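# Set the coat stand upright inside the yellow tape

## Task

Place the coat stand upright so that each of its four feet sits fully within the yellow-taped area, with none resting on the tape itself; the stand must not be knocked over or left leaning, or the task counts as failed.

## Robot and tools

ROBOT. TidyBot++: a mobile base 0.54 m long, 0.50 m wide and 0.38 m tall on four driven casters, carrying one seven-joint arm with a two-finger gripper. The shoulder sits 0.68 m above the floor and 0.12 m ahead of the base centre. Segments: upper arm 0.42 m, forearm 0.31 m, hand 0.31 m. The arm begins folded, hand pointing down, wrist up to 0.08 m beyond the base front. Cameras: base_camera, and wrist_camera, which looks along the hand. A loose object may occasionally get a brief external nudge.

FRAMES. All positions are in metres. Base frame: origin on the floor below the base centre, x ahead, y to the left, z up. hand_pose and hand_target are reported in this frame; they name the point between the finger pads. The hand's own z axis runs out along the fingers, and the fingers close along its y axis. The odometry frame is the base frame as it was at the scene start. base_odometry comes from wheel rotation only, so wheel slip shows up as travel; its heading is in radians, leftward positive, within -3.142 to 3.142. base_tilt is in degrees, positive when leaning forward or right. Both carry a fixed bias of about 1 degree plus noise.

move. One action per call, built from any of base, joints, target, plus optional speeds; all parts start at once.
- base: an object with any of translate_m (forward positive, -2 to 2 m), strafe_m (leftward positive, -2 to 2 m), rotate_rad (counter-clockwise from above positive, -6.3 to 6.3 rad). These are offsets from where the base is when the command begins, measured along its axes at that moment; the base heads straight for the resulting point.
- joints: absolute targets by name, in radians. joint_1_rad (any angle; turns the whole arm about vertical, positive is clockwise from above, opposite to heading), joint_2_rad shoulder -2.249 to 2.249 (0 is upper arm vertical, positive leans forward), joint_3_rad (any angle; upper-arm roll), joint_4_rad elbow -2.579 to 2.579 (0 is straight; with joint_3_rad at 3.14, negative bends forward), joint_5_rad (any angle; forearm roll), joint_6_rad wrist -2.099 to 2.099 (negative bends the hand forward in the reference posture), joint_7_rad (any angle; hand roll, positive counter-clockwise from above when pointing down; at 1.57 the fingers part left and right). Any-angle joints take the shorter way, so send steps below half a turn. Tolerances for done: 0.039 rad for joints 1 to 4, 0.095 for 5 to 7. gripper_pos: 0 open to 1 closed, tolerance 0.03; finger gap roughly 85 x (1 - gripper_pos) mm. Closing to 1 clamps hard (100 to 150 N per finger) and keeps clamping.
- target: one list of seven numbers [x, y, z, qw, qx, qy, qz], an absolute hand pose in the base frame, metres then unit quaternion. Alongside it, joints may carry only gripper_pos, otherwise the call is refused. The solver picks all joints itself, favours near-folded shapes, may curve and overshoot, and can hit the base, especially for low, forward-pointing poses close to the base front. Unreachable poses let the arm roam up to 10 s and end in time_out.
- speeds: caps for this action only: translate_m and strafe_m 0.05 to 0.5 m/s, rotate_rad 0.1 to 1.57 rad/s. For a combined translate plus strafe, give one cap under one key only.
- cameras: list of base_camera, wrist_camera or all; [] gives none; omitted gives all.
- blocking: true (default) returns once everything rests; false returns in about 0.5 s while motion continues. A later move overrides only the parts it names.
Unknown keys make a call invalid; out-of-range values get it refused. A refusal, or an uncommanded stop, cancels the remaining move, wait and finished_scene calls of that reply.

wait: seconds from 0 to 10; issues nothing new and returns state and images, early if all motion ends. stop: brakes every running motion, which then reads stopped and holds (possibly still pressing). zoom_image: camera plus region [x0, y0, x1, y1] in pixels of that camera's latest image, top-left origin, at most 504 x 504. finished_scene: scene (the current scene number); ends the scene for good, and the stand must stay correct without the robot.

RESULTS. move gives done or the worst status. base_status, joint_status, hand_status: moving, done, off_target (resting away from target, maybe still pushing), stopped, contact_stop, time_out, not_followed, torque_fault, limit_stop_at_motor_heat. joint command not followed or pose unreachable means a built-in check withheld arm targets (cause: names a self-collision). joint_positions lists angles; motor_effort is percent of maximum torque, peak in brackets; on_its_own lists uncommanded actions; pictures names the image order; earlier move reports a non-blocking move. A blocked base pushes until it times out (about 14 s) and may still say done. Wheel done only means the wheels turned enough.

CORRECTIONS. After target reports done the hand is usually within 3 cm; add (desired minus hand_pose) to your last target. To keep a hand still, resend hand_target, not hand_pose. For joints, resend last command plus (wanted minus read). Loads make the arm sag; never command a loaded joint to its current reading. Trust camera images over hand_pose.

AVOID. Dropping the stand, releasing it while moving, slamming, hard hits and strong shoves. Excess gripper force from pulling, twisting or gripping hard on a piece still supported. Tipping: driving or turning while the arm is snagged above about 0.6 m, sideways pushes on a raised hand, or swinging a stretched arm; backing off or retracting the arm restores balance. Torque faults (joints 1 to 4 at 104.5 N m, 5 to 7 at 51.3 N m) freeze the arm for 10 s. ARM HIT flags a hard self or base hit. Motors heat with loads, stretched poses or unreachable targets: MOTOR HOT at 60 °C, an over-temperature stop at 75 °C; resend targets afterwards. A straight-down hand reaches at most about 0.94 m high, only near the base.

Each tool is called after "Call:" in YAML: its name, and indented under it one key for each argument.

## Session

Call:
move:
  joints: {"joint_1_rad": -0.015, "joint_2_rad": -0.052, "joint_3_rad": 3.144, "joint_4_rad": -2.126, "joint_5_rad": 0.03, "joint_6_rad": 0.50, "joint_7_rad": 1.545, "gripper_pos": 0}

Scene clock: 2.40 s.
Motor temperatures (°C): [32 34 29 31 36 38 32]
move: done
base_odometry: x=+0.000 y=+0.000 heading=+0.000
base_tilt: forward=+0.3 right=+0.4
base_status: not commanded
joint_positions: joint_1_rad=-0.031 joint_2_rad=-0.079 joint_3_rad=+3.153 joint_4_rad=-2.153 joint_5_rad=-0.014 joint_6_rad=+0.455 joint_7_rad=+1.539 gripper_pos=+0.000
joint_status: all done
motor_effort: joint_1_rad=-1(2) joint_2_rad=-12(21) joint_3_rad=+0(2) joint_4_rad=+27(31) joint_5_rad=+1(2) joint_6_rad=+10(13) joint_7_rad=+1(1)
hand_pose: x=+0.6721 y=+0.0101 z=+0.9348 quat_wxyz=(-0.020, +0.724, -0.011, +0.690) (m; base frame)
hand_target: x=+0.6837 y=+0.0129 z=+0.9493 quat_wxyz=(-0.009, +0.708, +0.010, +0.706) (m; base frame)
hand_status: not commanded
pictures: base_camera, wrist_camera
Images, in order (width x height): base_camera 644x364, wrist_camera 644x476.

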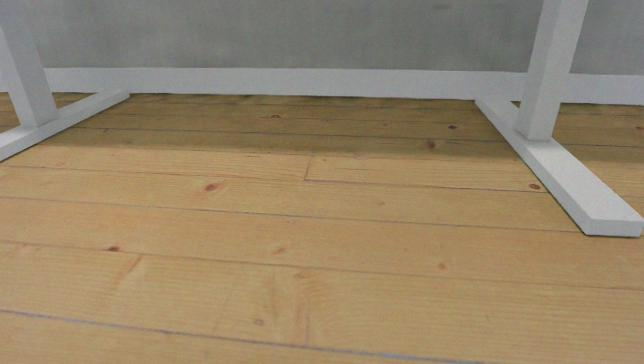

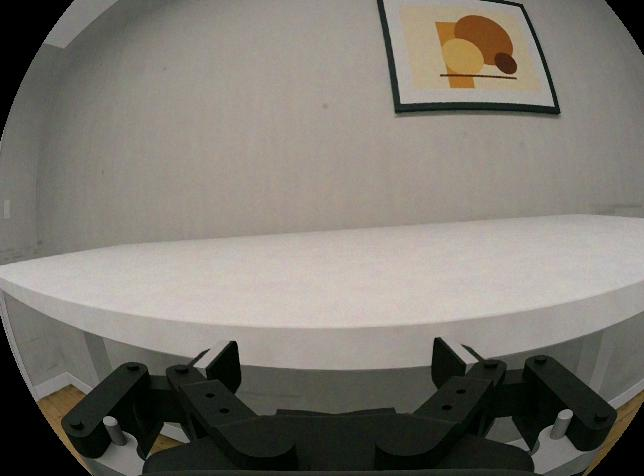

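Call:
move:
  base: {"rotate_rad": 1.1}

Call:
move:
  base: {"rotate_rad": 1.1}

Scene clock: 14.50 s.
move: done
base_odometry: x=+0.000 y=+0.000 heading=+1.099
base_tilt: forward=+0.4 right=+0.5
base_status: done
joint_positions: joint_1_rad=-0.022 joint_2_rad=-0.064 joint_3_rad=+3.141 joint_4_rad=-2.127 joint_5_rad=-0.007 joint_6_rad=+0.474 joint_7_rad=+1.539 gripper_pos=+0.000
joint_status: not commanded
motor_effort: joint_1_rad=+0(4) joint_2_rad=-19(21) joint_3_rad=+1(3) joint_4_rad=+21(28) joint_5_rad=+0(1) joint_6_rad=+8(10) joint_7_rad=+0(1)
hand_pose: x=+0.6801 y=+0.0132 z=+0.9473 quat_wxyz=(-0.020, +0.714, -0.007, +0.700) (m; base frame)
hand_target: x=+0.6837 y=+0.0129 z=+0.9493 quat_wxyz=(-0.009, +0.708, +0.010, +0.706) (m; base frame)
hand_status: not commanded
pictures: base_camera, wrist_camera
Images, in order (width x height): base_camera 644x364, wrist_camera 644x476.

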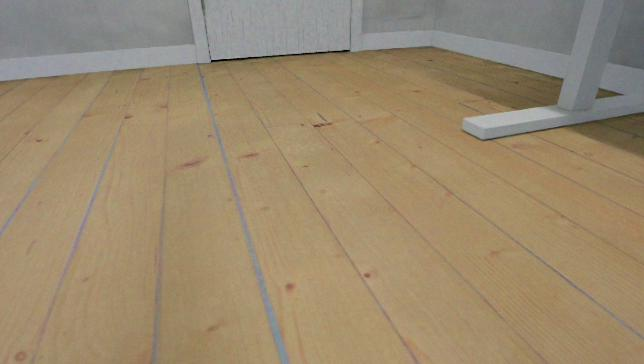

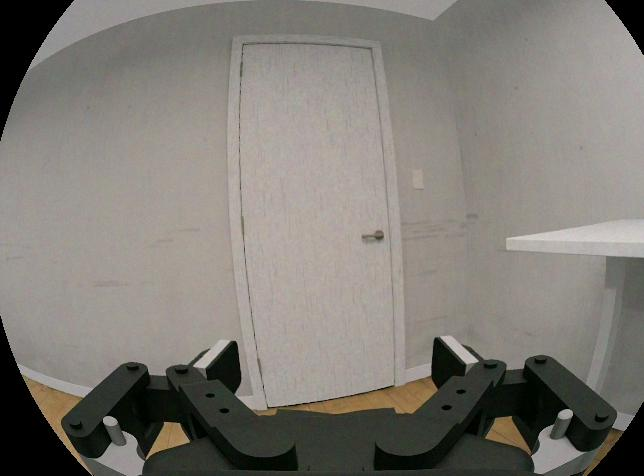

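Scene clock: 16.47 s.
move: done
base_odometry: x=+0.000 y=+0.000 heading=+2.199
base_tilt: forward=+0.3 right=+0.4
base_status: done
joint_positions: joint_1_rad=-0.021 joint_2_rad=-0.064 joint_3_rad=+3.139 joint_4_rad=-2.127 joint_5_rad=-0.005 joint_6_rad=+0.474 joint_7_rad=+1.539 gripper_pos=+0.000
joint_status: not commanded
motor_effort: joint_1_rad=-2(4) joint_2_rad=-19(21) joint_3_rad=+0(3) joint_4_rad=+21(21) joint_5_rad=+0(1) joint_6_rad=+9(9) joint_7_rad=+0(1)
hand_pose: x=+0.6802 y=+0.0142 z=+0.9471 quat_wxyz=(-0.020, +0.714, -0.005, +0.700) (m; base frame)
hand_target: x=+0.6837 y=+0.0129 z=+0.9493 quat_wxyz=(-0.009, +0.708, +0.010, +0.706) (m; base frame)
hand_status: not commanded
pictures: base_camera, wrist_camera
Images, in order (width x height): base_camera 644x364, wrist_camera 644x476.

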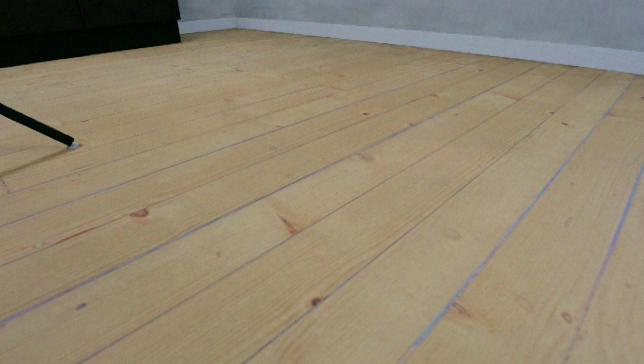

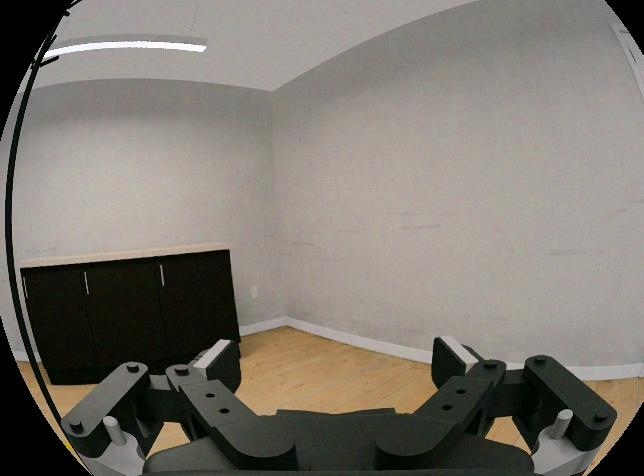

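Call:
move:
  base: {"rotate_rad": 0.82}

Call:
zoom_image:
  camera: "base_camera"
  region: [0, 0, 322, 364]

Call:
zoom_image:
  camera: "base_camera"
  region: [322, 0, 644, 364]

Scene clock: 25.33 s.
move: done
base_odometry: x=+0.000 y=+0.000 heading=+3.018
base_tilt: forward=+0.4 right=+0.4
base_status: done
joint_positions: joint_1_rad=-0.020 joint_2_rad=-0.064 joint_3_rad=+3.138 joint_4_rad=-2.127 joint_5_rad=-0.004 joint_6_rad=+0.474 joint_7_rad=+1.539 gripper_pos=+0.000
joint_status: not commanded
motor_effort: joint_1_rad=+0(3) joint_2_rad=-19(20) joint_3_rad=+0(3) joint_4_rad=+21(21) joint_5_rad=+1(1) joint_6_rad=+8(9) joint_7_rad=+1(1)
hand_pose: x=+0.6802 y=+0.0141 z=+0.9471 quat_wxyz=(-0.020, +0.714, -0.005, +0.700) (m; base frame)
hand_target: x=+0.6837 y=+0.0129 z=+0.9493 quat_wxyz=(-0.009, +0.708, +0.010, +0.706) (m; base frame)
hand_status: not commanded
pictures: base_camera, wrist_camera
Images, in order (width x height): base_camera 644x364, wrist_camera 644x476.

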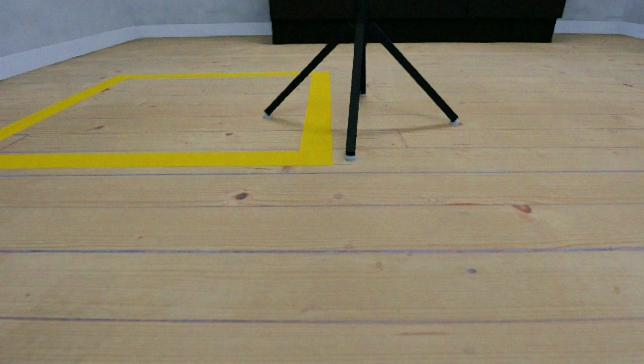

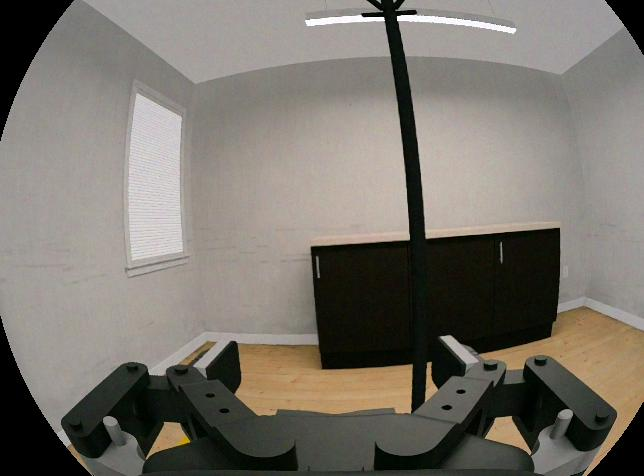

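Scaled by 1.385.

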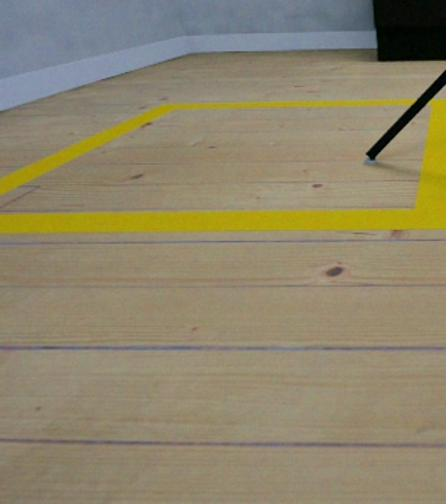

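Scaled by 1.385.

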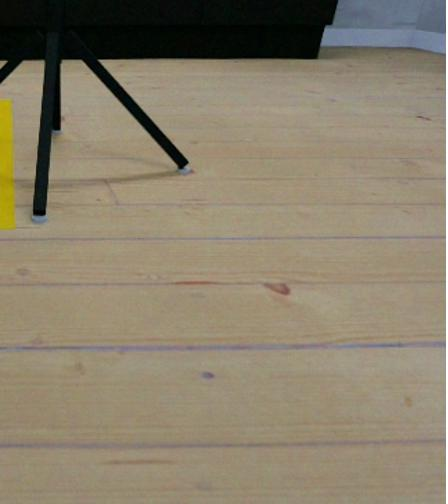

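Call:
move:
  base: {"translate_m": 0.434, "strafe_m": -0.1625}

Call:
zoom_image:
  camera: "wrist_camera"
  region: [220, 200, 460, 440]

Call:
zoom_image:
  camera: "base_camera"
  region: [0, 0, 322, 364]

Scene clock: 50.17 s.
move: done
base_odometry: x=-0.411 y=+0.215 heading=+3.018
base_tilt: forward=+0.3 right=+0.4
base_status: done
joint_positions: joint_1_rad=-0.020 joint_2_rad=-0.054 joint_3_rad=+3.139 joint_4_rad=-2.127 joint_5_rad=-0.004 joint_6_rad=+0.474 joint_7_rad=+1.539 gripper_pos=+0.000
joint_status: not commanded
motor_effort: joint_1_rad=+0(2) joint_2_rad=-19(22) joint_3_rad=+0(2) joint_4_rad=+21(22) joint_5_rad=+0(1) joint_6_rad=+8(9) joint_7_rad=+0(1)
hand_pose: x=+0.6828 y=+0.0137 z=+0.9422 quat_wxyz=(-0.020, +0.717, -0.005, +0.697) (m; base frame)
hand_target: x=+0.6837 y=+0.0129 z=+0.9493 quat_wxyz=(-0.009, +0.708, +0.010, +0.706) (m; base frame)
hand_status: not commanded
pictures: base_camera, wrist_camera
Images, in order (width x height): base_camera 644x364, wrist_camera 644x476.

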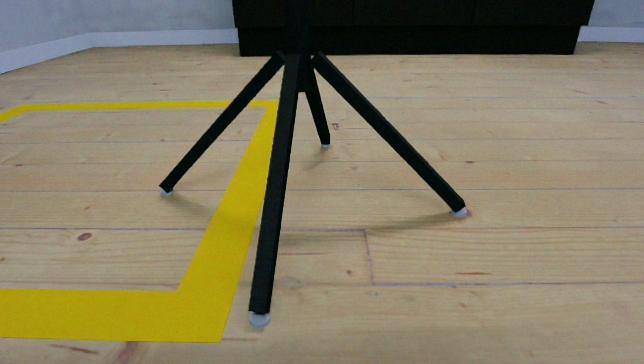

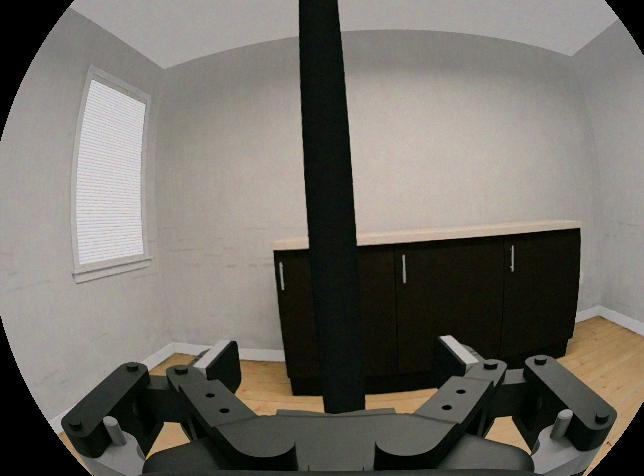

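Scaled by 2.100.

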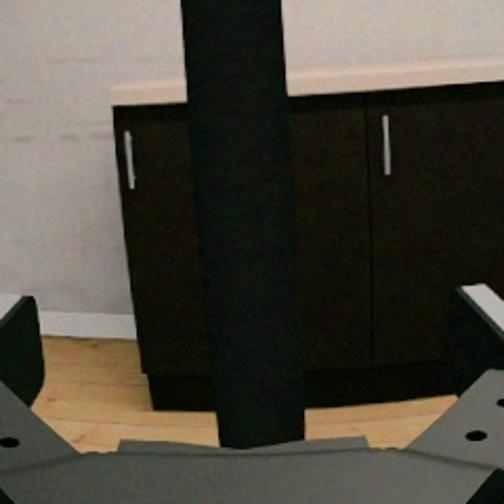

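Scaled by 1.385.

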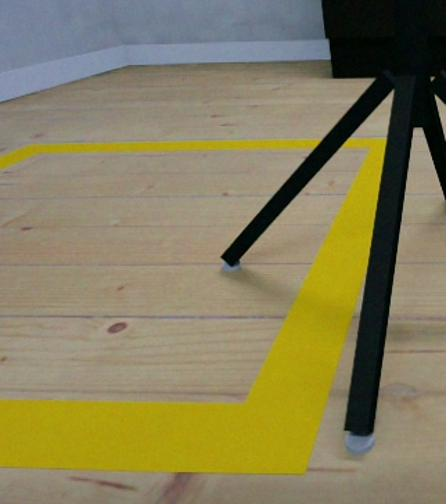

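Call:
move:
  base: {"translate_m": 0.105, "strafe_m": 0.002}
  speeds: {"translate_m": 0.2}

Call:
zoom_image:
  camera: "wrist_camera"
  region: [220, 200, 460, 440]

Scene clock: 64.77 s.
move: done
base_odometry: x=-0.516 y=+0.226 heading=+3.018
base_tilt: forward=+0.3 right=+0.4
base_status: done
joint_positions: joint_1_rad=-0.020 joint_2_rad=-0.053 joint_3_rad=+3.139 joint_4_rad=-2.127 joint_5_rad=-0.004 joint_6_rad=+0.474 joint_7_rad=+1.539 gripper_pos=+0.000
joint_status: not commanded
motor_effort: joint_1_rad=-1(3) joint_2_rad=-19(21) joint_3_rad=+1(2) joint_4_rad=+21(22) joint_5_rad=+0(1) joint_6_rad=+8(9) joint_7_rad=+0(1)
hand_pose: x=+0.6831 y=+0.0136 z=+0.9414 quat_wxyz=(-0.020, +0.717, -0.005, +0.697) (m; base frame)
hand_target: x=+0.6837 y=+0.0129 z=+0.9493 quat_wxyz=(-0.009, +0.708, +0.010, +0.706) (m; base frame)
hand_status: not commanded
pictures: base_camera, wrist_camera
Images, in order (width x height): base_camera 644x364, wrist_camera 644x476.

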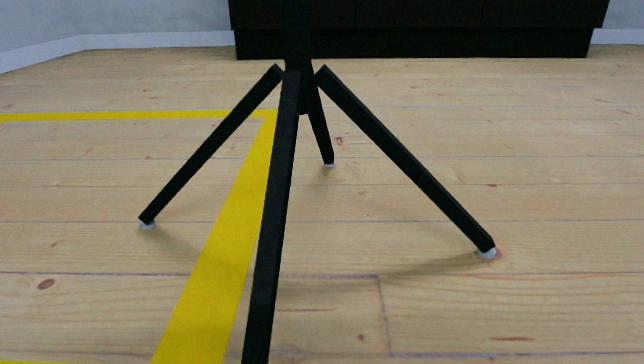

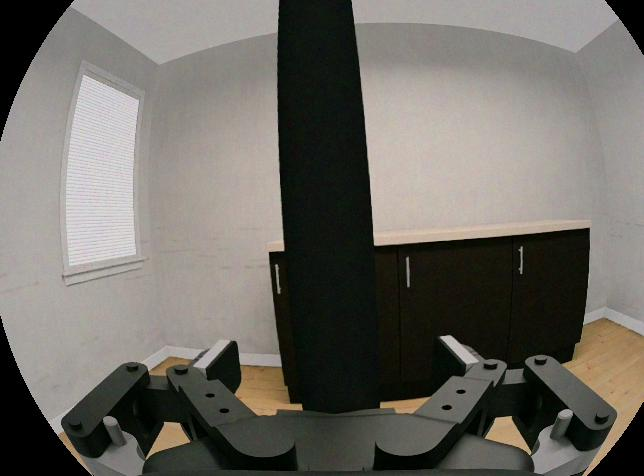

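Scaled by 2.100.

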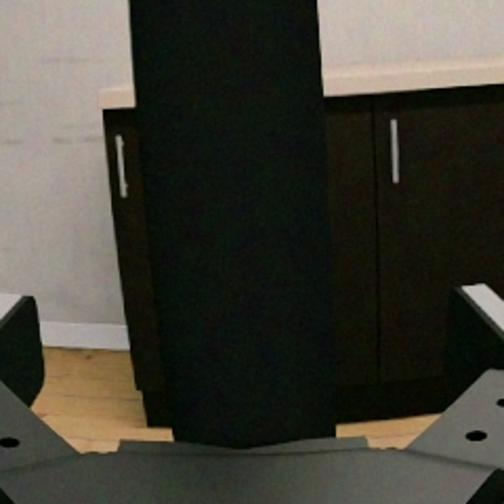

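Call:
move:
  base: {"translate_m": 0.010, "strafe_m": 0.0015}
  cameras: []

Call:
move:
  joints: {"gripper_pos": 0.62}
  cameras: []

Call:
move:
  joints: {"gripper_pos": 0.85}

Scene clock: 73.93 s.
move: done
base_odometry: x=-0.526 y=+0.226 heading=+3.018
base_tilt: forward=+0.3 right=+0.5
base_status: done
joint_positions: joint_1_rad=-0.020 joint_2_rad=-0.050 joint_3_rad=+3.139 joint_4_rad=-2.127 joint_5_rad=-0.004 joint_6_rad=+0.474 joint_7_rad=+1.539 gripper_pos=+0.000
joint_status: not commanded
motor_effort: joint_1_rad=+0(2) joint_2_rad=-19(22) joint_3_rad=+0(1) joint_4_rad=+21(22) joint_5_rad=-1(1) joint_6_rad=+8(9) joint_7_rad=+0(1)
hand_pose: x=+0.6838 y=+0.0136 z=+0.9399 quat_wxyz=(-0.020, +0.718, -0.005, +0.696) (m; base frame)
hand_target: x=+0.6837 y=+0.0129 z=+0.9493 quat_wxyz=(-0.009, +0.708, +0.010, +0.706) (m; base frame)
hand_status: not commanded
pictures: none
No camera images: "cameras" was empty.

Scene clock: 74.83 s.
move: done
base_odometry: x=-0.526 y=+0.226 heading=+3.018
base_tilt: forward=+0.4 right=+0.4
base_status: not commanded
joint_positions: joint_1_rad=-0.020 joint_2_rad=-0.050 joint_3_rad=+3.142 joint_4_rad=-2.127 joint_5_rad=-0.004 joint_6_rad=+0.475 joint_7_rad=+1.539 gripper_pos=+0.620
joint_status: all done
motor_effort: joint_1_rad=-1(3) joint_2_rad=-20(20) joint_3_rad=+0(2) joint_4_rad=+21(21) joint_5_rad=+0(1) joint_6_rad=+9(9) joint_7_rad=+0(1)
hand_pose: x=+0.6839 y=+0.0121 z=+0.9399 quat_wxyz=(-0.019, +0.718, -0.006, +0.696) (m; base frame)
hand_target: x=+0.6837 y=+0.0129 z=+0.9493 quat_wxyz=(-0.009, +0.708, +0.010, +0.706) (m; base frame)
hand_status: not commanded
pictures: none
No camera images: "cameras" was empty.

Scene clock: 75.47 s.
move: off_target
base_odometry: x=-0.526 y=+0.226 heading=+3.018
base_tilt: forward=+0.4 right=+0.5
base_status: not commanded
joint_positions: joint_1_rad=-0.020 joint_2_rad=-0.050 joint_3_rad=+3.143 joint_4_rad=-2.127 joint_5_rad=-0.001 joint_6_rad=+0.475 joint_7_rad=+1.539 gripper_pos=+0.672
joint_status: gripper_pos off_target (ended at +0.672, target +0.850)
motor_effort: joint_1_rad=-2(4) joint_2_rad=-17(20) joint_3_rad=+0(2) joint_4_rad=+23(24) joint_5_rad=-1(2) joint_6_rad=+9(9) joint_7_rad=-2(2)
hand_pose: x=+0.6838 y=+0.0116 z=+0.9399 quat_wxyz=(-0.018, +0.718, -0.005, +0.696) (m; base frame)
hand_target: x=+0.6837 y=+0.0129 z=+0.9493 quat_wxyz=(-0.009, +0.708, +0.010, +0.706) (m; base frame)
hand_status: not commanded
pictures: base_camera, wrist_camera
Images, in order (width x height): base_camera 644x364, wrist_camera 644x476.

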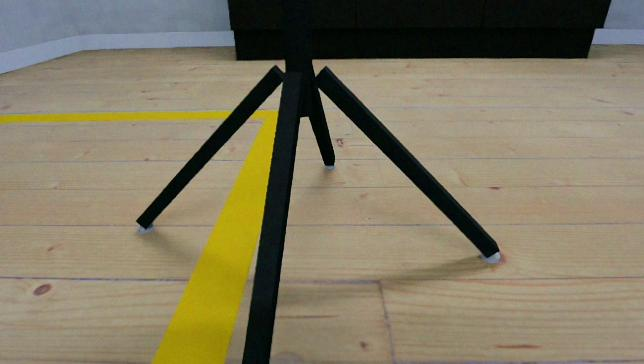

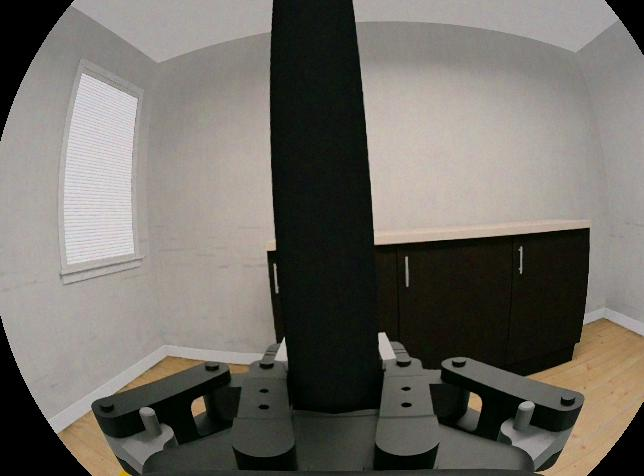

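Call:
move:
  joints: {"joint_2_rad": -0.175, "joint_4_rad": -1.997, "joint_6_rad": 0.57}
  cameras: []

Call:
move:
  joints: {"joint_2_rad": -0.243, "joint_4_rad": -1.948, "joint_6_rad": 0.592}
  cameras: ["base_camera"]

Call:
move:
  joints: {"joint_2_rad": -0.299, "joint_4_rad": -1.852, "joint_6_rad": 0.415}

Scene clock: 87.30 s.
move: off_target
base_odometry: x=-0.526 y=+0.226 heading=+3.018
base_tilt: forward=+0.4 right=+0.5
base_status: not commanded
joint_positions: joint_1_rad=-0.020 joint_2_rad=-0.051 joint_3_rad=+3.143 joint_4_rad=-2.121 joint_5_rad=+0.000 joint_6_rad=+0.470 joint_7_rad=+1.539 gripper_pos=+0.672
joint_status: joint_2_rad off_target (ended at -0.051, target -0.175); joint_4_rad off_target (ended at -2.121, target -1.997); joint_6_rad off_target (ended at +0.470, target +0.570)
motor_effort: joint_1_rad=-1(2) joint_2_rad=-39(39) joint_3_rad=+0(1) joint_4_rad=+43(43) joint_5_rad=-1(2) joint_6_rad=+26(27) joint_7_rad=-1(2)
hand_pose: x=+0.6846 y=+0.0117 z=+0.9426 quat_wxyz=(-0.018, +0.717, -0.005, +0.697) (m; base frame)
hand_target: x=+0.6457 y=+0.0129 z=+1.1155 quat_wxyz=(-0.010, +0.586, +0.010, +0.810) (m; base frame)
hand_status: not commanded
pictures: none
No camera images: "cameras" was empty.

Scene clock: 88.10 s.
move: off_target
base_odometry: x=-0.526 y=+0.226 heading=+3.018
base_tilt: forward=+0.4 right=+0.4
base_status: not commanded
joint_positions: joint_1_rad=-0.020 joint_2_rad=-0.052 joint_3_rad=+3.143 joint_4_rad=-2.110 joint_5_rad=+0.000 joint_6_rad=+0.464 joint_7_rad=+1.539 gripper_pos=+0.672
joint_status: joint_2_rad off_target (ended at -0.052, target -0.243); joint_4_rad off_target (ended at -2.110, target -1.948); joint_6_rad off_target (ended at +0.464, target +0.592)
motor_effort: joint_1_rad=+0(3) joint_2_rad=-47(49) joint_3_rad=+0(1) joint_4_rad=+50(51) joint_5_rad=+0(1) joint_6_rad=+32(34) joint_7_rad=+0(2)
hand_pose: x=+0.6860 y=+0.0117 z=+0.9473 quat_wxyz=(-0.018, +0.715, -0.005, +0.698) (m; base frame)
hand_target: x=+0.6084 y=+0.0125 z=+1.1857 quat_wxyz=(-0.010, +0.528, +0.010, +0.849) (m; base frame)
hand_status: not commanded
pictures: base_camera
Images, in order (width x height): base_camera 644x364.

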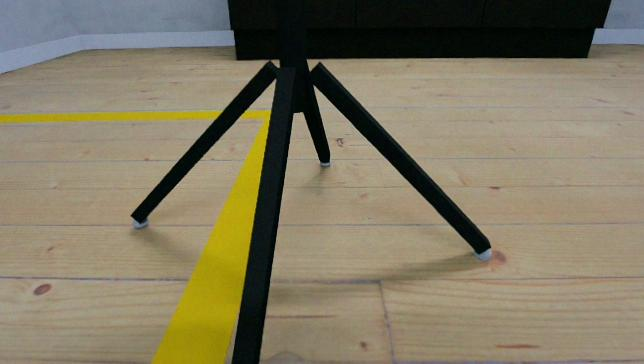

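Scene clock: 89.47 s.
move: off_target
base_odometry: x=-0.526 y=+0.226 heading=+3.018
base_tilt: forward=+0.4 right=+0.4
base_status: not commanded
joint_positions: joint_1_rad=-0.020 joint_2_rad=-0.116 joint_3_rad=+3.143 joint_4_rad=-2.008 joint_5_rad=+0.000 joint_6_rad=+0.301 joint_7_rad=+1.539 gripper_pos=+0.673
joint_status: joint_2_rad off_target (ended at -0.116, target -0.299); joint_4_rad off_target (ended at -2.008, target -1.852); joint_6_rad off_target (ended at +0.301, target +0.415)
motor_effort: joint_1_rad=-1(2) joint_2_rad=-46(51) joint_3_rad=+1(1) joint_4_rad=+52(53) joint_5_rad=+0(2) joint_6_rad=+33(34) joint_7_rad=+0(1)
hand_pose: x=+0.6798 y=+0.0116 z=+0.9937 quat_wxyz=(-0.018, +0.715, -0.005, +0.699) (m; base frame)
hand_target: x=+0.5919 y=+0.0107 z=+1.2200 quat_wxyz=(-0.008, +0.539, +0.009, +0.842) (m; base frame)
hand_status: not commanded
pictures: base_camera, wrist_camera
Images, in order (width x height): base_camera 644x364, wrist_camera 644x476.

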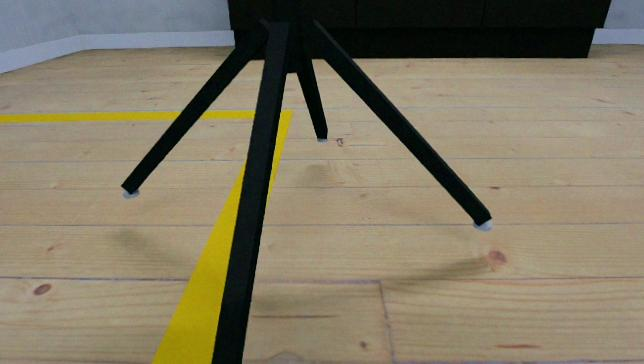

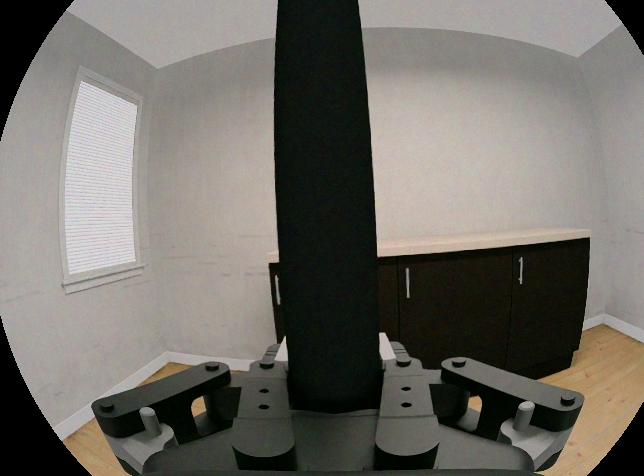

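Call:
move:
  base: {"translate_m": 0.196, "strafe_m": 0.525}
  speeds: {"strafe_m": 0.25}
  cameras: ["base_camera"]

Call:
zoom_image:
  camera: "base_camera"
  region: [0, 0, 322, 364]

Call:
zoom_image:
  camera: "base_camera"
  region: [322, 0, 644, 364]

Scene clock: 101.80 s.
move: done
base_odometry: x=-0.785 y=-0.271 heading=+3.018
base_tilt: forward=+0.4 right=+0.4
base_status: done
joint_positions: joint_1_rad=-0.017 joint_2_rad=-0.116 joint_3_rad=+3.141 joint_4_rad=-2.008 joint_5_rad=+0.006 joint_6_rad=+0.300 joint_7_rad=+1.539 gripper_pos=+0.673
joint_status: not commanded
motor_effort: joint_1_rad=-1(5) joint_2_rad=-46(49) joint_3_rad=+0(4) joint_4_rad=+52(53) joint_5_rad=-1(3) joint_6_rad=+32(34) joint_7_rad=-1(3)
hand_pose: x=+0.6796 y=+0.0116 z=+0.9938 quat_wxyz=(-0.016, +0.715, -0.003, +0.699) (m; base frame)
hand_target: x=+0.5919 y=+0.0107 z=+1.2200 quat_wxyz=(-0.008, +0.539, +0.009, +0.842) (m; base frame)
hand_status: not commanded
pictures: base_camera
Images, in order (width x height): base_camera 644x364.

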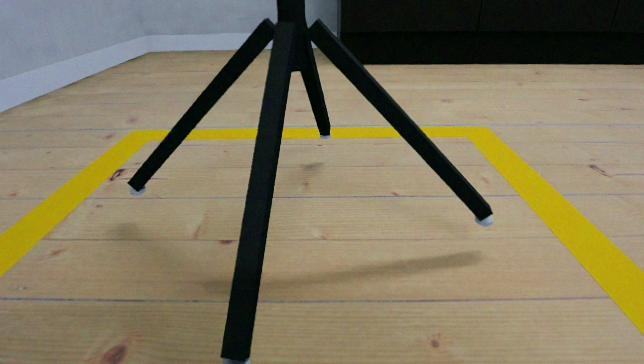

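Scaled by 1.385.

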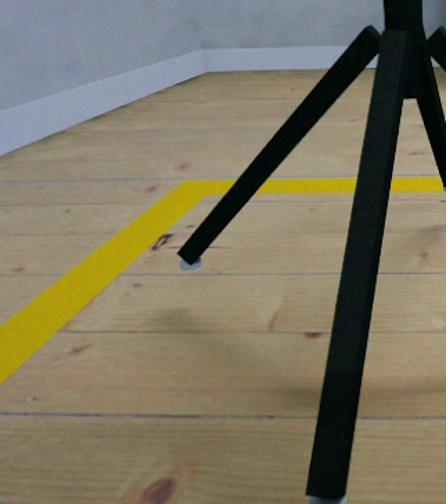

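Scaled by 1.385.

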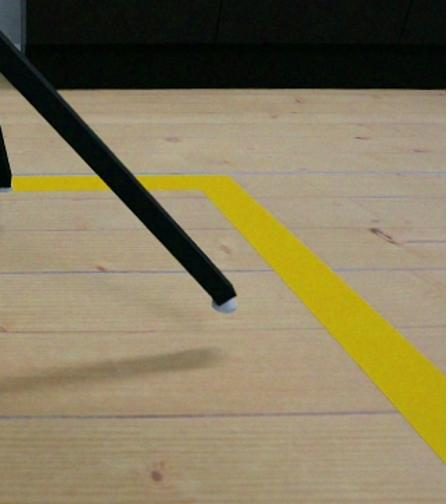

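Call:
move:
  joints: {"joint_2_rad": -0.27, "joint_4_rad": -1.88, "joint_6_rad": 0.455}
  cameras: []

Call:
move:
  joints: {"joint_2_rad": -0.243, "joint_4_rad": -1.912, "joint_6_rad": 0.51}
  cameras: []

Call:
move:
  joints: {"joint_2_rad": -0.222, "joint_4_rad": -1.948, "joint_6_rad": 0.57}
  cameras: ["base_camera"]

Scene clock: 123.07 s.
move: off_target
base_odometry: x=-0.785 y=-0.271 heading=+3.018
base_tilt: forward=+0.4 right=+0.5
base_status: not commanded
joint_positions: joint_1_rad=-0.017 joint_2_rad=-0.115 joint_3_rad=+3.141 joint_4_rad=-2.020 joint_5_rad=+0.006 joint_6_rad=+0.310 joint_7_rad=+1.539 gripper_pos=+0.673
joint_status: joint_2_rad off_target (ended at -0.115, target -0.270); joint_4_rad off_target (ended at -2.020, target -1.880); joint_6_rad off_target (ended at +0.310, target +0.455)
motor_effort: joint_1_rad=+0(2) joint_2_rad=-46(47) joint_3_rad=+0(1) joint_4_rad=+53(55) joint_5_rad=+0(1) joint_6_rad=+33(34) joint_7_rad=+0(1)
hand_pose: x=+0.6788 y=+0.0117 z=+0.9888 quat_wxyz=(-0.016, +0.716, -0.003, +0.698) (m; base frame)
hand_target: x=+0.6056 y=+0.0113 z=+1.2007 quat_wxyz=(-0.009, +0.546, +0.009, +0.838) (m; base frame)
hand_status: not commanded
pictures: none
No camera images: "cameras" was empty.

Scene clock: 124.07 s.
move: off_target
base_odometry: x=-0.785 y=-0.271 heading=+3.018
base_tilt: forward=+0.4 right=+0.4
base_status: not commanded
joint_positions: joint_1_rad=-0.017 joint_2_rad=-0.095 joint_3_rad=+3.141 joint_4_rad=-2.048 joint_5_rad=+0.006 joint_6_rad=+0.351 joint_7_rad=+1.539 gripper_pos=+0.673
joint_status: joint_2_rad off_target (ended at -0.095, target -0.243); joint_4_rad off_target (ended at -2.049, target -1.912); joint_6_rad off_target (ended at +0.351, target +0.510)
motor_effort: joint_1_rad=-2(2) joint_2_rad=-46(48) joint_3_rad=+1(1) joint_4_rad=+51(53) joint_5_rad=-1(1) joint_6_rad=+32(34) joint_7_rad=-1(1)
hand_pose: x=+0.6816 y=+0.0118 z=+0.9736 quat_wxyz=(-0.016, +0.718, -0.003, +0.696) (m; base frame)
hand_target: x=+0.6158 y=+0.0119 z=+1.1839 quat_wxyz=(-0.009, +0.548, +0.009, +0.837) (m; base frame)
hand_status: not commanded
pictures: none
No camera images: "cameras" was empty.

Scene clock: 124.97 s.
move: off_target
base_odometry: x=-0.785 y=-0.271 heading=+3.018
base_tilt: forward=+0.3 right=+0.4
base_status: not commanded
joint_positions: joint_1_rad=-0.017 joint_2_rad=-0.074 joint_3_rad=+3.141 joint_4_rad=-2.083 joint_5_rad=+0.006 joint_6_rad=+0.402 joint_7_rad=+1.539 gripper_pos=+0.673
joint_status: joint_2_rad off_target (ended at -0.074, target -0.222); joint_4_rad off_target (ended at -2.083, target -1.948); joint_6_rad off_target (ended at +0.402, target +0.570)
motor_effort: joint_1_rad=+0(2) joint_2_rad=-47(49) joint_3_rad=+1(1) joint_4_rad=+51(53) joint_5_rad=-1(1) joint_6_rad=+33(34) joint_7_rad=+0(1)
hand_pose: x=+0.6834 y=+0.0119 z=+0.9568 quat_wxyz=(-0.016, +0.720, -0.003, +0.694) (m; base frame)
hand_target: x=+0.6217 y=+0.0125 z=+1.1690 quat_wxyz=(-0.010, +0.546, +0.010, +0.837) (m; base frame)
hand_status: not commanded
pictures: base_camera
Images, in order (width x height): base_camera 644x364.

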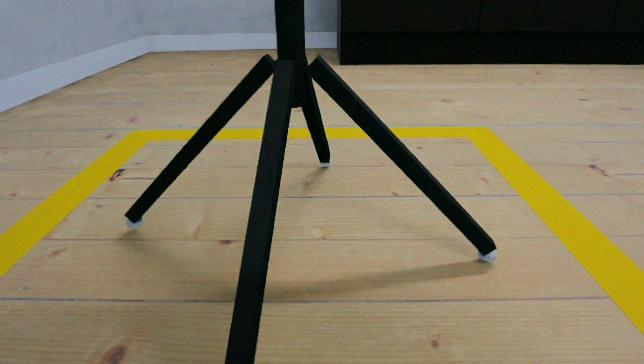

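Call:
move:
  joints: {"joint_2_rad": -0.21, "joint_4_rad": -1.968, "joint_6_rad": 0.613}
  cameras: ["base_camera"]

Call:
move:
  joints: {"joint_2_rad": -0.198, "joint_4_rad": -1.983, "joint_6_rad": 0.637}
  cameras: ["base_camera"]

Scene clock: 135.57 s.
move: off_target
base_odometry: x=-0.785 y=-0.271 heading=+3.018
base_tilt: forward=+0.4 right=+0.5
base_status: not commanded
joint_positions: joint_1_rad=-0.017 joint_2_rad=-0.066 joint_3_rad=+3.141 joint_4_rad=-2.100 joint_5_rad=+0.006 joint_6_rad=+0.444 joint_7_rad=+1.539 gripper_pos=+0.673
joint_status: joint_2_rad off_target (ended at -0.066, target -0.210); joint_4_rad off_target (ended at -2.100, target -1.968); joint_6_rad off_target (ended at +0.444, target +0.613)
motor_effort: joint_1_rad=-1(2) joint_2_rad=-47(48) joint_3_rad=+1(1) joint_4_rad=+51(52) joint_5_rad=-1(1) joint_6_rad=+33(34) joint_7_rad=+0(1)
hand_pose: x=+0.6834 y=+0.0119 z=+0.9555 quat_wxyz=(-0.016, +0.714, -0.003, +0.700) (m; base frame)
hand_target: x=+0.6235 y=+0.0129 z=+1.1633 quat_wxyz=(-0.011, +0.542, +0.010, +0.840) (m; base frame)
hand_status: not commanded
pictures: base_camera
Images, in order (width x height): base_camera 644x364.

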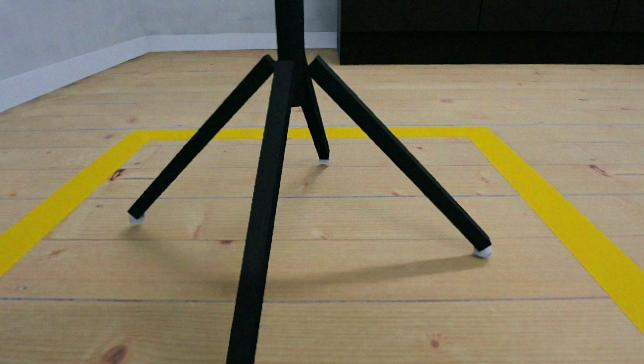

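Scene clock: 136.30 s.
move: off_target
base_odometry: x=-0.785 y=-0.271 heading=+3.018
base_tilt: forward=+0.4 right=+0.4
base_status: not commanded
joint_positions: joint_1_rad=-0.017 joint_2_rad=-0.054 joint_3_rad=+3.141 joint_4_rad=-2.112 joint_5_rad=+0.006 joint_6_rad=+0.468 joint_7_rad=+1.539 gripper_pos=+0.673
joint_status: joint_2_rad off_target (ended at -0.054, target -0.198); joint_4_rad off_target (ended at -2.112, target -1.983); joint_6_rad off_target (ended at +0.468, target +0.637)
motor_effort: joint_1_rad=+0(2) joint_2_rad=-47(48) joint_3_rad=+0(1) joint_4_rad=+50(51) joint_5_rad=+0(1) joint_6_rad=+33(34) joint_7_rad=+0(1)
hand_pose: x=+0.6851 y=+0.0120 z=+0.9489 quat_wxyz=(-0.016, +0.714, -0.003, +0.700) (m; base frame)
hand_target: x=+0.6272 y=+0.0131 z=+1.1552 quat_wxyz=(-0.011, +0.543, +0.010, +0.840) (m; base frame)
hand_status: not commanded
pictures: base_camera
Images, in order (width x height): base_camera 644x364.

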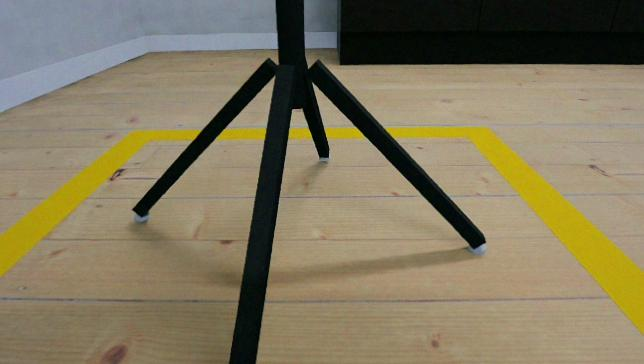

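Call:
move:
  joints: {"joint_2_rad": -0.191, "joint_4_rad": -1.991, "joint_6_rad": 0.638}
  cameras: ["base_camera"]

Call:
move:
  joints: {"joint_2_rad": -0.182, "joint_4_rad": -2.000, "joint_6_rad": 0.635}
  cameras: ["base_camera"]

Scene clock: 146.27 s.
move: off_target
base_odometry: x=-0.785 y=-0.271 heading=+3.018
base_tilt: forward=+0.4 right=+0.5
base_status: not commanded
joint_positions: joint_1_rad=-0.017 joint_2_rad=-0.052 joint_3_rad=+3.141 joint_4_rad=-2.115 joint_5_rad=+0.006 joint_6_rad=+0.472 joint_7_rad=+1.539 gripper_pos=+0.673
joint_status: joint_2_rad off_target (ended at -0.052, target -0.191); joint_4_rad off_target (ended at -2.115, target -1.991); joint_6_rad off_target (ended at +0.472, target +0.638)
motor_effort: joint_1_rad=+0(2) joint_2_rad=-48(49) joint_3_rad=+0(1) joint_4_rad=+50(50) joint_5_rad=-1(1) joint_6_rad=+33(33) joint_7_rad=-1(1)
hand_pose: x=+0.6851 y=+0.0120 z=+0.9472 quat_wxyz=(-0.016, +0.714, -0.003, +0.700) (m; base frame)
hand_target: x=+0.6308 y=+0.0132 z=+1.1472 quat_wxyz=(-0.011, +0.549, +0.010, +0.836) (m; base frame)
hand_status: not commanded
pictures: base_camera
Images, in order (width x height): base_camera 644x364.

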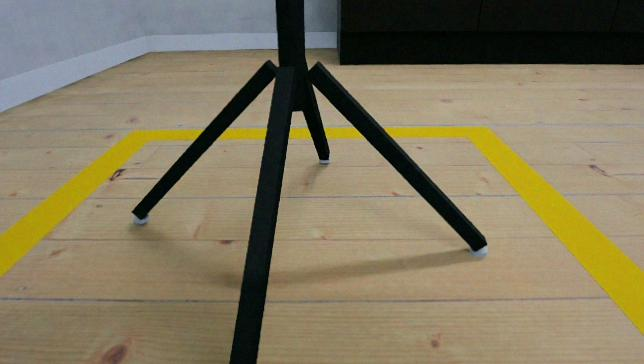

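Scene clock: 146.73 s.
move: off_target
base_odometry: x=-0.785 y=-0.271 heading=+3.018
base_tilt: forward=+0.4 right=+0.4
base_status: not commanded
joint_positions: joint_1_rad=-0.017 joint_2_rad=-0.051 joint_3_rad=+3.141 joint_4_rad=-2.116 joint_5_rad=+0.006 joint_6_rad=+0.475 joint_7_rad=+1.539 gripper_pos=+0.673
joint_status: joint_2_rad off_target (ended at -0.051, target -0.182); joint_4_rad off_target (ended at -2.116, target -2.000); joint_6_rad off_target (ended at +0.475, target +0.635)
motor_effort: joint_1_rad=+0(1) joint_2_rad=-46(47) joint_3_rad=+2(2) joint_4_rad=+48(49) joint_5_rad=-1(1) joint_6_rad=+31(33) joint_7_rad=-1(1)
hand_pose: x=+0.6852 y=+0.0120 z=+0.9468 quat_wxyz=(-0.016, +0.714, -0.003, +0.700) (m; base frame)
hand_target: x=+0.6357 y=+0.0132 z=+1.1363 quat_wxyz=(-0.011, +0.558, +0.010, +0.830) (m; base frame)
hand_status: not commanded
pictures: base_camera
Images, in order (width x height): base_camera 644x364.

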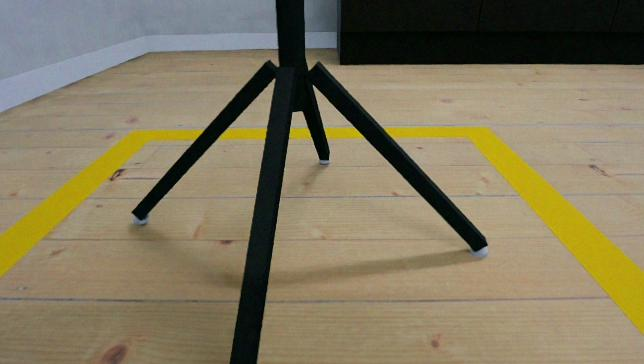

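Call:
move:
  joints: {"joint_2_rad": -0.155, "joint_4_rad": -2.030, "joint_6_rad": 0.60}
  cameras: []

Call:
move:
  joints: {"joint_2_rad": -0.12, "joint_4_rad": -2.065, "joint_6_rad": 0.55}
  cameras: ["base_camera"]

Call:
move:
  joints: {"joint_2_rad": -0.06, "joint_4_rad": -2.12, "joint_6_rad": 0.49}
  cameras: ["base_camera"]

Scene clock: 156.50 s.
move: off_target
base_odometry: x=-0.785 y=-0.271 heading=+3.018
base_tilt: forward=+0.3 right=+0.5
base_status: not commanded
joint_positions: joint_1_rad=-0.017 joint_2_rad=-0.051 joint_3_rad=+3.141 joint_4_rad=-2.117 joint_5_rad=+0.006 joint_6_rad=+0.475 joint_7_rad=+1.539 gripper_pos=+0.673
joint_status: joint_2_rad off_target (ended at -0.051, target -0.155); joint_4_rad off_target (ended at -2.117, target -2.030); joint_6_rad off_target (ended at +0.475, target +0.600)
motor_effort: joint_1_rad=+1(2) joint_2_rad=-40(46) joint_3_rad=+3(3) joint_4_rad=+42(47) joint_5_rad=-2(2) joint_6_rad=+26(31) joint_7_rad=+0(1)
hand_pose: x=+0.6852 y=+0.0122 z=+0.9462 quat_wxyz=(-0.017, +0.714, -0.002, +0.700) (m; base frame)
hand_target: x=+0.6516 y=+0.0132 z=+1.0940 quat_wxyz=(-0.011, +0.595, +0.010, +0.803) (m; base frame)
hand_status: not commanded
pictures: none
No camera images: "cameras" was empty.

Scene clock: 157.17 s.
move: off_target
base_odometry: x=-0.785 y=-0.271 heading=+3.018
base_tilt: forward=+0.4 right=+0.4
base_status: not commanded
joint_positions: joint_1_rad=-0.017 joint_2_rad=-0.051 joint_3_rad=+3.136 joint_4_rad=-2.119 joint_5_rad=+0.007 joint_6_rad=+0.475 joint_7_rad=+1.539 gripper_pos=+0.673
joint_status: joint_2_rad off_target (ended at -0.051, target -0.120); joint_4_rad off_target (ended at -2.119, target -2.065); the others done
motor_effort: joint_1_rad=+2(3) joint_2_rad=-34(41) joint_3_rad=+4(4) joint_4_rad=+36(42) joint_5_rad=-3(3) joint_6_rad=+21(27) joint_7_rad=-1(1)
hand_pose: x=+0.6848 y=+0.0148 z=+0.9448 quat_wxyz=(-0.018, +0.715, +0.000, +0.699) (m; base frame)
hand_target: x=+0.6676 y=+0.0130 z=+1.0390 quat_wxyz=(-0.010, +0.642, +0.010, +0.766) (m; base frame)
hand_status: not commanded
pictures: base_camera
Images, in order (width x height): base_camera 644x364.

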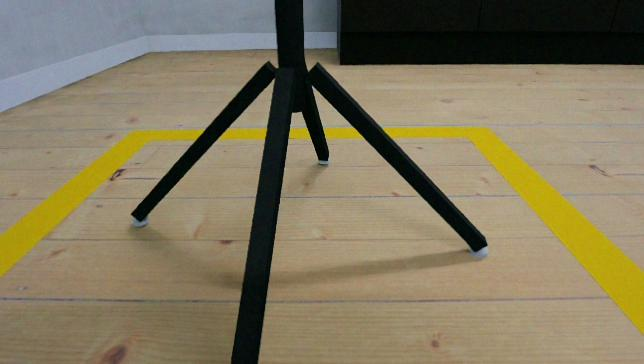

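Scene clock: 157.93 s.
move: done
base_odometry: x=-0.785 y=-0.271 heading=+3.018
base_tilt: forward=+0.4 right=+0.5
base_status: not commanded
joint_positions: joint_1_rad=-0.017 joint_2_rad=-0.049 joint_3_rad=+3.136 joint_4_rad=-2.120 joint_5_rad=+0.007 joint_6_rad=+0.475 joint_7_rad=+1.539 gripper_pos=+0.673
joint_status: all done
motor_effort: joint_1_rad=+3(3) joint_2_rad=-25(35) joint_3_rad=+4(5) joint_4_rad=+24(36) joint_5_rad=-2(3) joint_6_rad=+12(21) joint_7_rad=-1(1)
hand_pose: x=+0.6851 y=+0.0153 z=+0.9434 quat_wxyz=(-0.018, +0.716, +0.000, +0.698) (m; base frame)
hand_target: x=+0.6824 y=+0.0128 z=+0.9543 quat_wxyz=(-0.009, +0.707, +0.010, +0.707) (m; base frame)
hand_status: not commanded
pictures: base_camera
Images, in order (width x height): base_camera 644x364.

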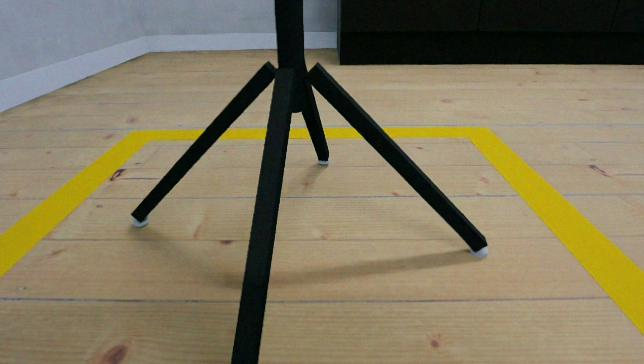

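Call:
move:
  joints: {"joint_2_rad": -0.04, "joint_4_rad": -2.135, "joint_6_rad": 0.475}
  cameras: []

Call:
move:
  joints: {"gripper_pos": 0.65}
  cameras: []

Call:
move:
  joints: {"gripper_pos": 0.6}
  cameras: []

Call:
move:
  joints: {"gripper_pos": 0.0}

Call:
zoom_image:
  camera: "wrist_camera"
  region: [220, 200, 460, 440]

Scene clock: 165.43 s.
move: done
base_odometry: x=-0.785 y=-0.271 heading=+3.018
base_tilt: forward=+0.3 right=+0.4
base_status: not commanded
joint_positions: joint_1_rad=-0.017 joint_2_rad=-0.048 joint_3_rad=+3.135 joint_4_rad=-2.120 joint_5_rad=+0.007 joint_6_rad=+0.475 joint_7_rad=+1.539 gripper_pos=+0.673
joint_status: all done
motor_effort: joint_1_rad=+3(4) joint_2_rad=-21(25) joint_3_rad=+4(4) joint_4_rad=+19(24) joint_5_rad=-2(3) joint_6_rad=+8(12) joint_7_rad=-1(1)
hand_pose: x=+0.6854 y=+0.0154 z=+0.9428 quat_wxyz=(-0.018, +0.716, +0.000, +0.698) (m; base frame)
hand_target: x=+0.6851 y=+0.0127 z=+0.9295 quat_wxyz=(-0.009, +0.724, +0.010, +0.689) (m; base frame)
hand_status: not commanded
pictures: none
No camera images: "cameras" was empty.

Scene clock: 166.07 s.
move: done
base_odometry: x=-0.785 y=-0.271 heading=+3.018
base_tilt: forward=+0.3 right=+0.5
base_status: not commanded
joint_positions: joint_1_rad=-0.017 joint_2_rad=-0.048 joint_3_rad=+3.135 joint_4_rad=-2.120 joint_5_rad=+0.007 joint_6_rad=+0.475 joint_7_rad=+1.539 gripper_pos=+0.650
joint_status: all done
motor_effort: joint_1_rad=+1(4) joint_2_rad=-21(21) joint_3_rad=+3(4) joint_4_rad=+19(20) joint_5_rad=-1(3) joint_6_rad=+8(8) joint_7_rad=+0(1)
hand_pose: x=+0.6854 y=+0.0154 z=+0.9428 quat_wxyz=(-0.018, +0.716, +0.000, +0.698) (m; base frame)
hand_target: x=+0.6851 y=+0.0127 z=+0.9295 quat_wxyz=(-0.009, +0.724, +0.010, +0.689) (m; base frame)
hand_status: not commanded
pictures: none
No camera images: "cameras" was empty.

Scene clock: 167.10 s.
move: done
base_odometry: x=-0.785 y=-0.271 heading=+3.018
base_tilt: forward=+0.3 right=+0.5
base_status: not commanded
joint_positions: joint_1_rad=-0.022 joint_2_rad=-0.048 joint_3_rad=+3.132 joint_4_rad=-2.121 joint_5_rad=+0.008 joint_6_rad=+0.475 joint_7_rad=+1.539 gripper_pos=+0.600
joint_status: all done
motor_effort: joint_1_rad=+0(6) joint_2_rad=-19(22) joint_3_rad=+2(7) joint_4_rad=+21(23) joint_5_rad=+0(3) joint_6_rad=+8(10) joint_7_rad=+0(1)
hand_pose: x=+0.6851 y=+0.0208 z=+0.9421 quat_wxyz=(-0.021, +0.717, +0.004, +0.697) (m; base frame)
hand_target: x=+0.6851 y=+0.0127 z=+0.9295 quat_wxyz=(-0.009, +0.724, +0.010, +0.689) (m; base frame)
hand_status: not commanded
pictures: none
No camera images: "cameras" was empty.

Scene clock: 167.97 s.
move: done
base_odometry: x=-0.785 y=-0.271 heading=+3.018
base_tilt: forward=+0.3 right=+0.4
base_status: not commanded
joint_positions: joint_1_rad=-0.022 joint_2_rad=-0.048 joint_3_rad=+3.141 joint_4_rad=-2.121 joint_5_rad=+0.008 joint_6_rad=+0.475 joint_7_rad=+1.539 gripper_pos=+0.000
joint_status: all done
motor_effort: joint_1_rad=-1(2) joint_2_rad=-19(20) joint_3_rad=+1(1) joint_4_rad=+21(21) joint_5_rad=+1(1) joint_6_rad=+8(9) joint_7_rad=+0(1)
hand_pose: x=+0.6853 y=+0.0153 z=+0.9421 quat_wxyz=(-0.018, +0.717, +0.001, +0.697) (m; base frame)
hand_target: x=+0.6851 y=+0.0127 z=+0.9295 quat_wxyz=(-0.009, +0.724, +0.010, +0.689) (m; base frame)
hand_status: not commanded
pictures: base_camera, wrist_camera
Images, in order (width x height): base_camera 644x364, wrist_camera 644x476.

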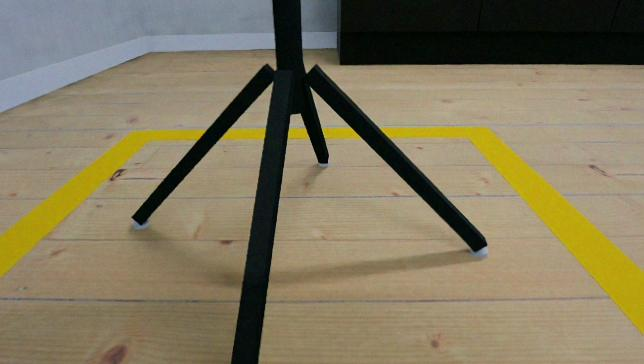

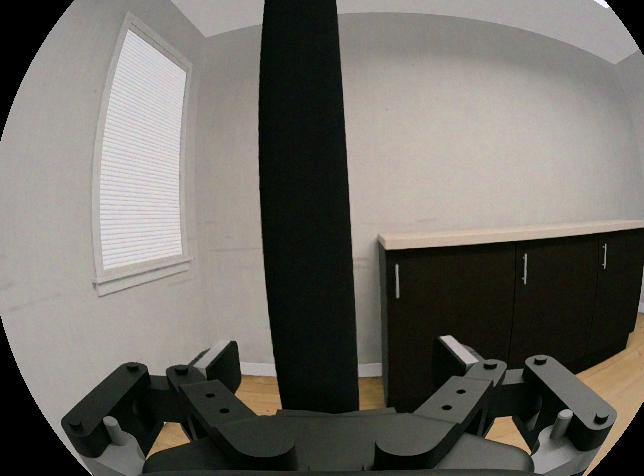

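Scaled by 2.100.

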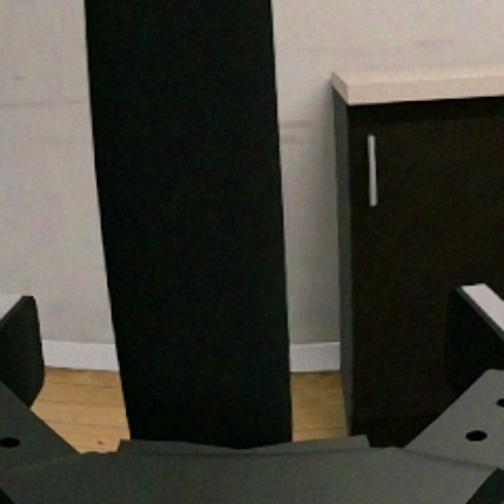

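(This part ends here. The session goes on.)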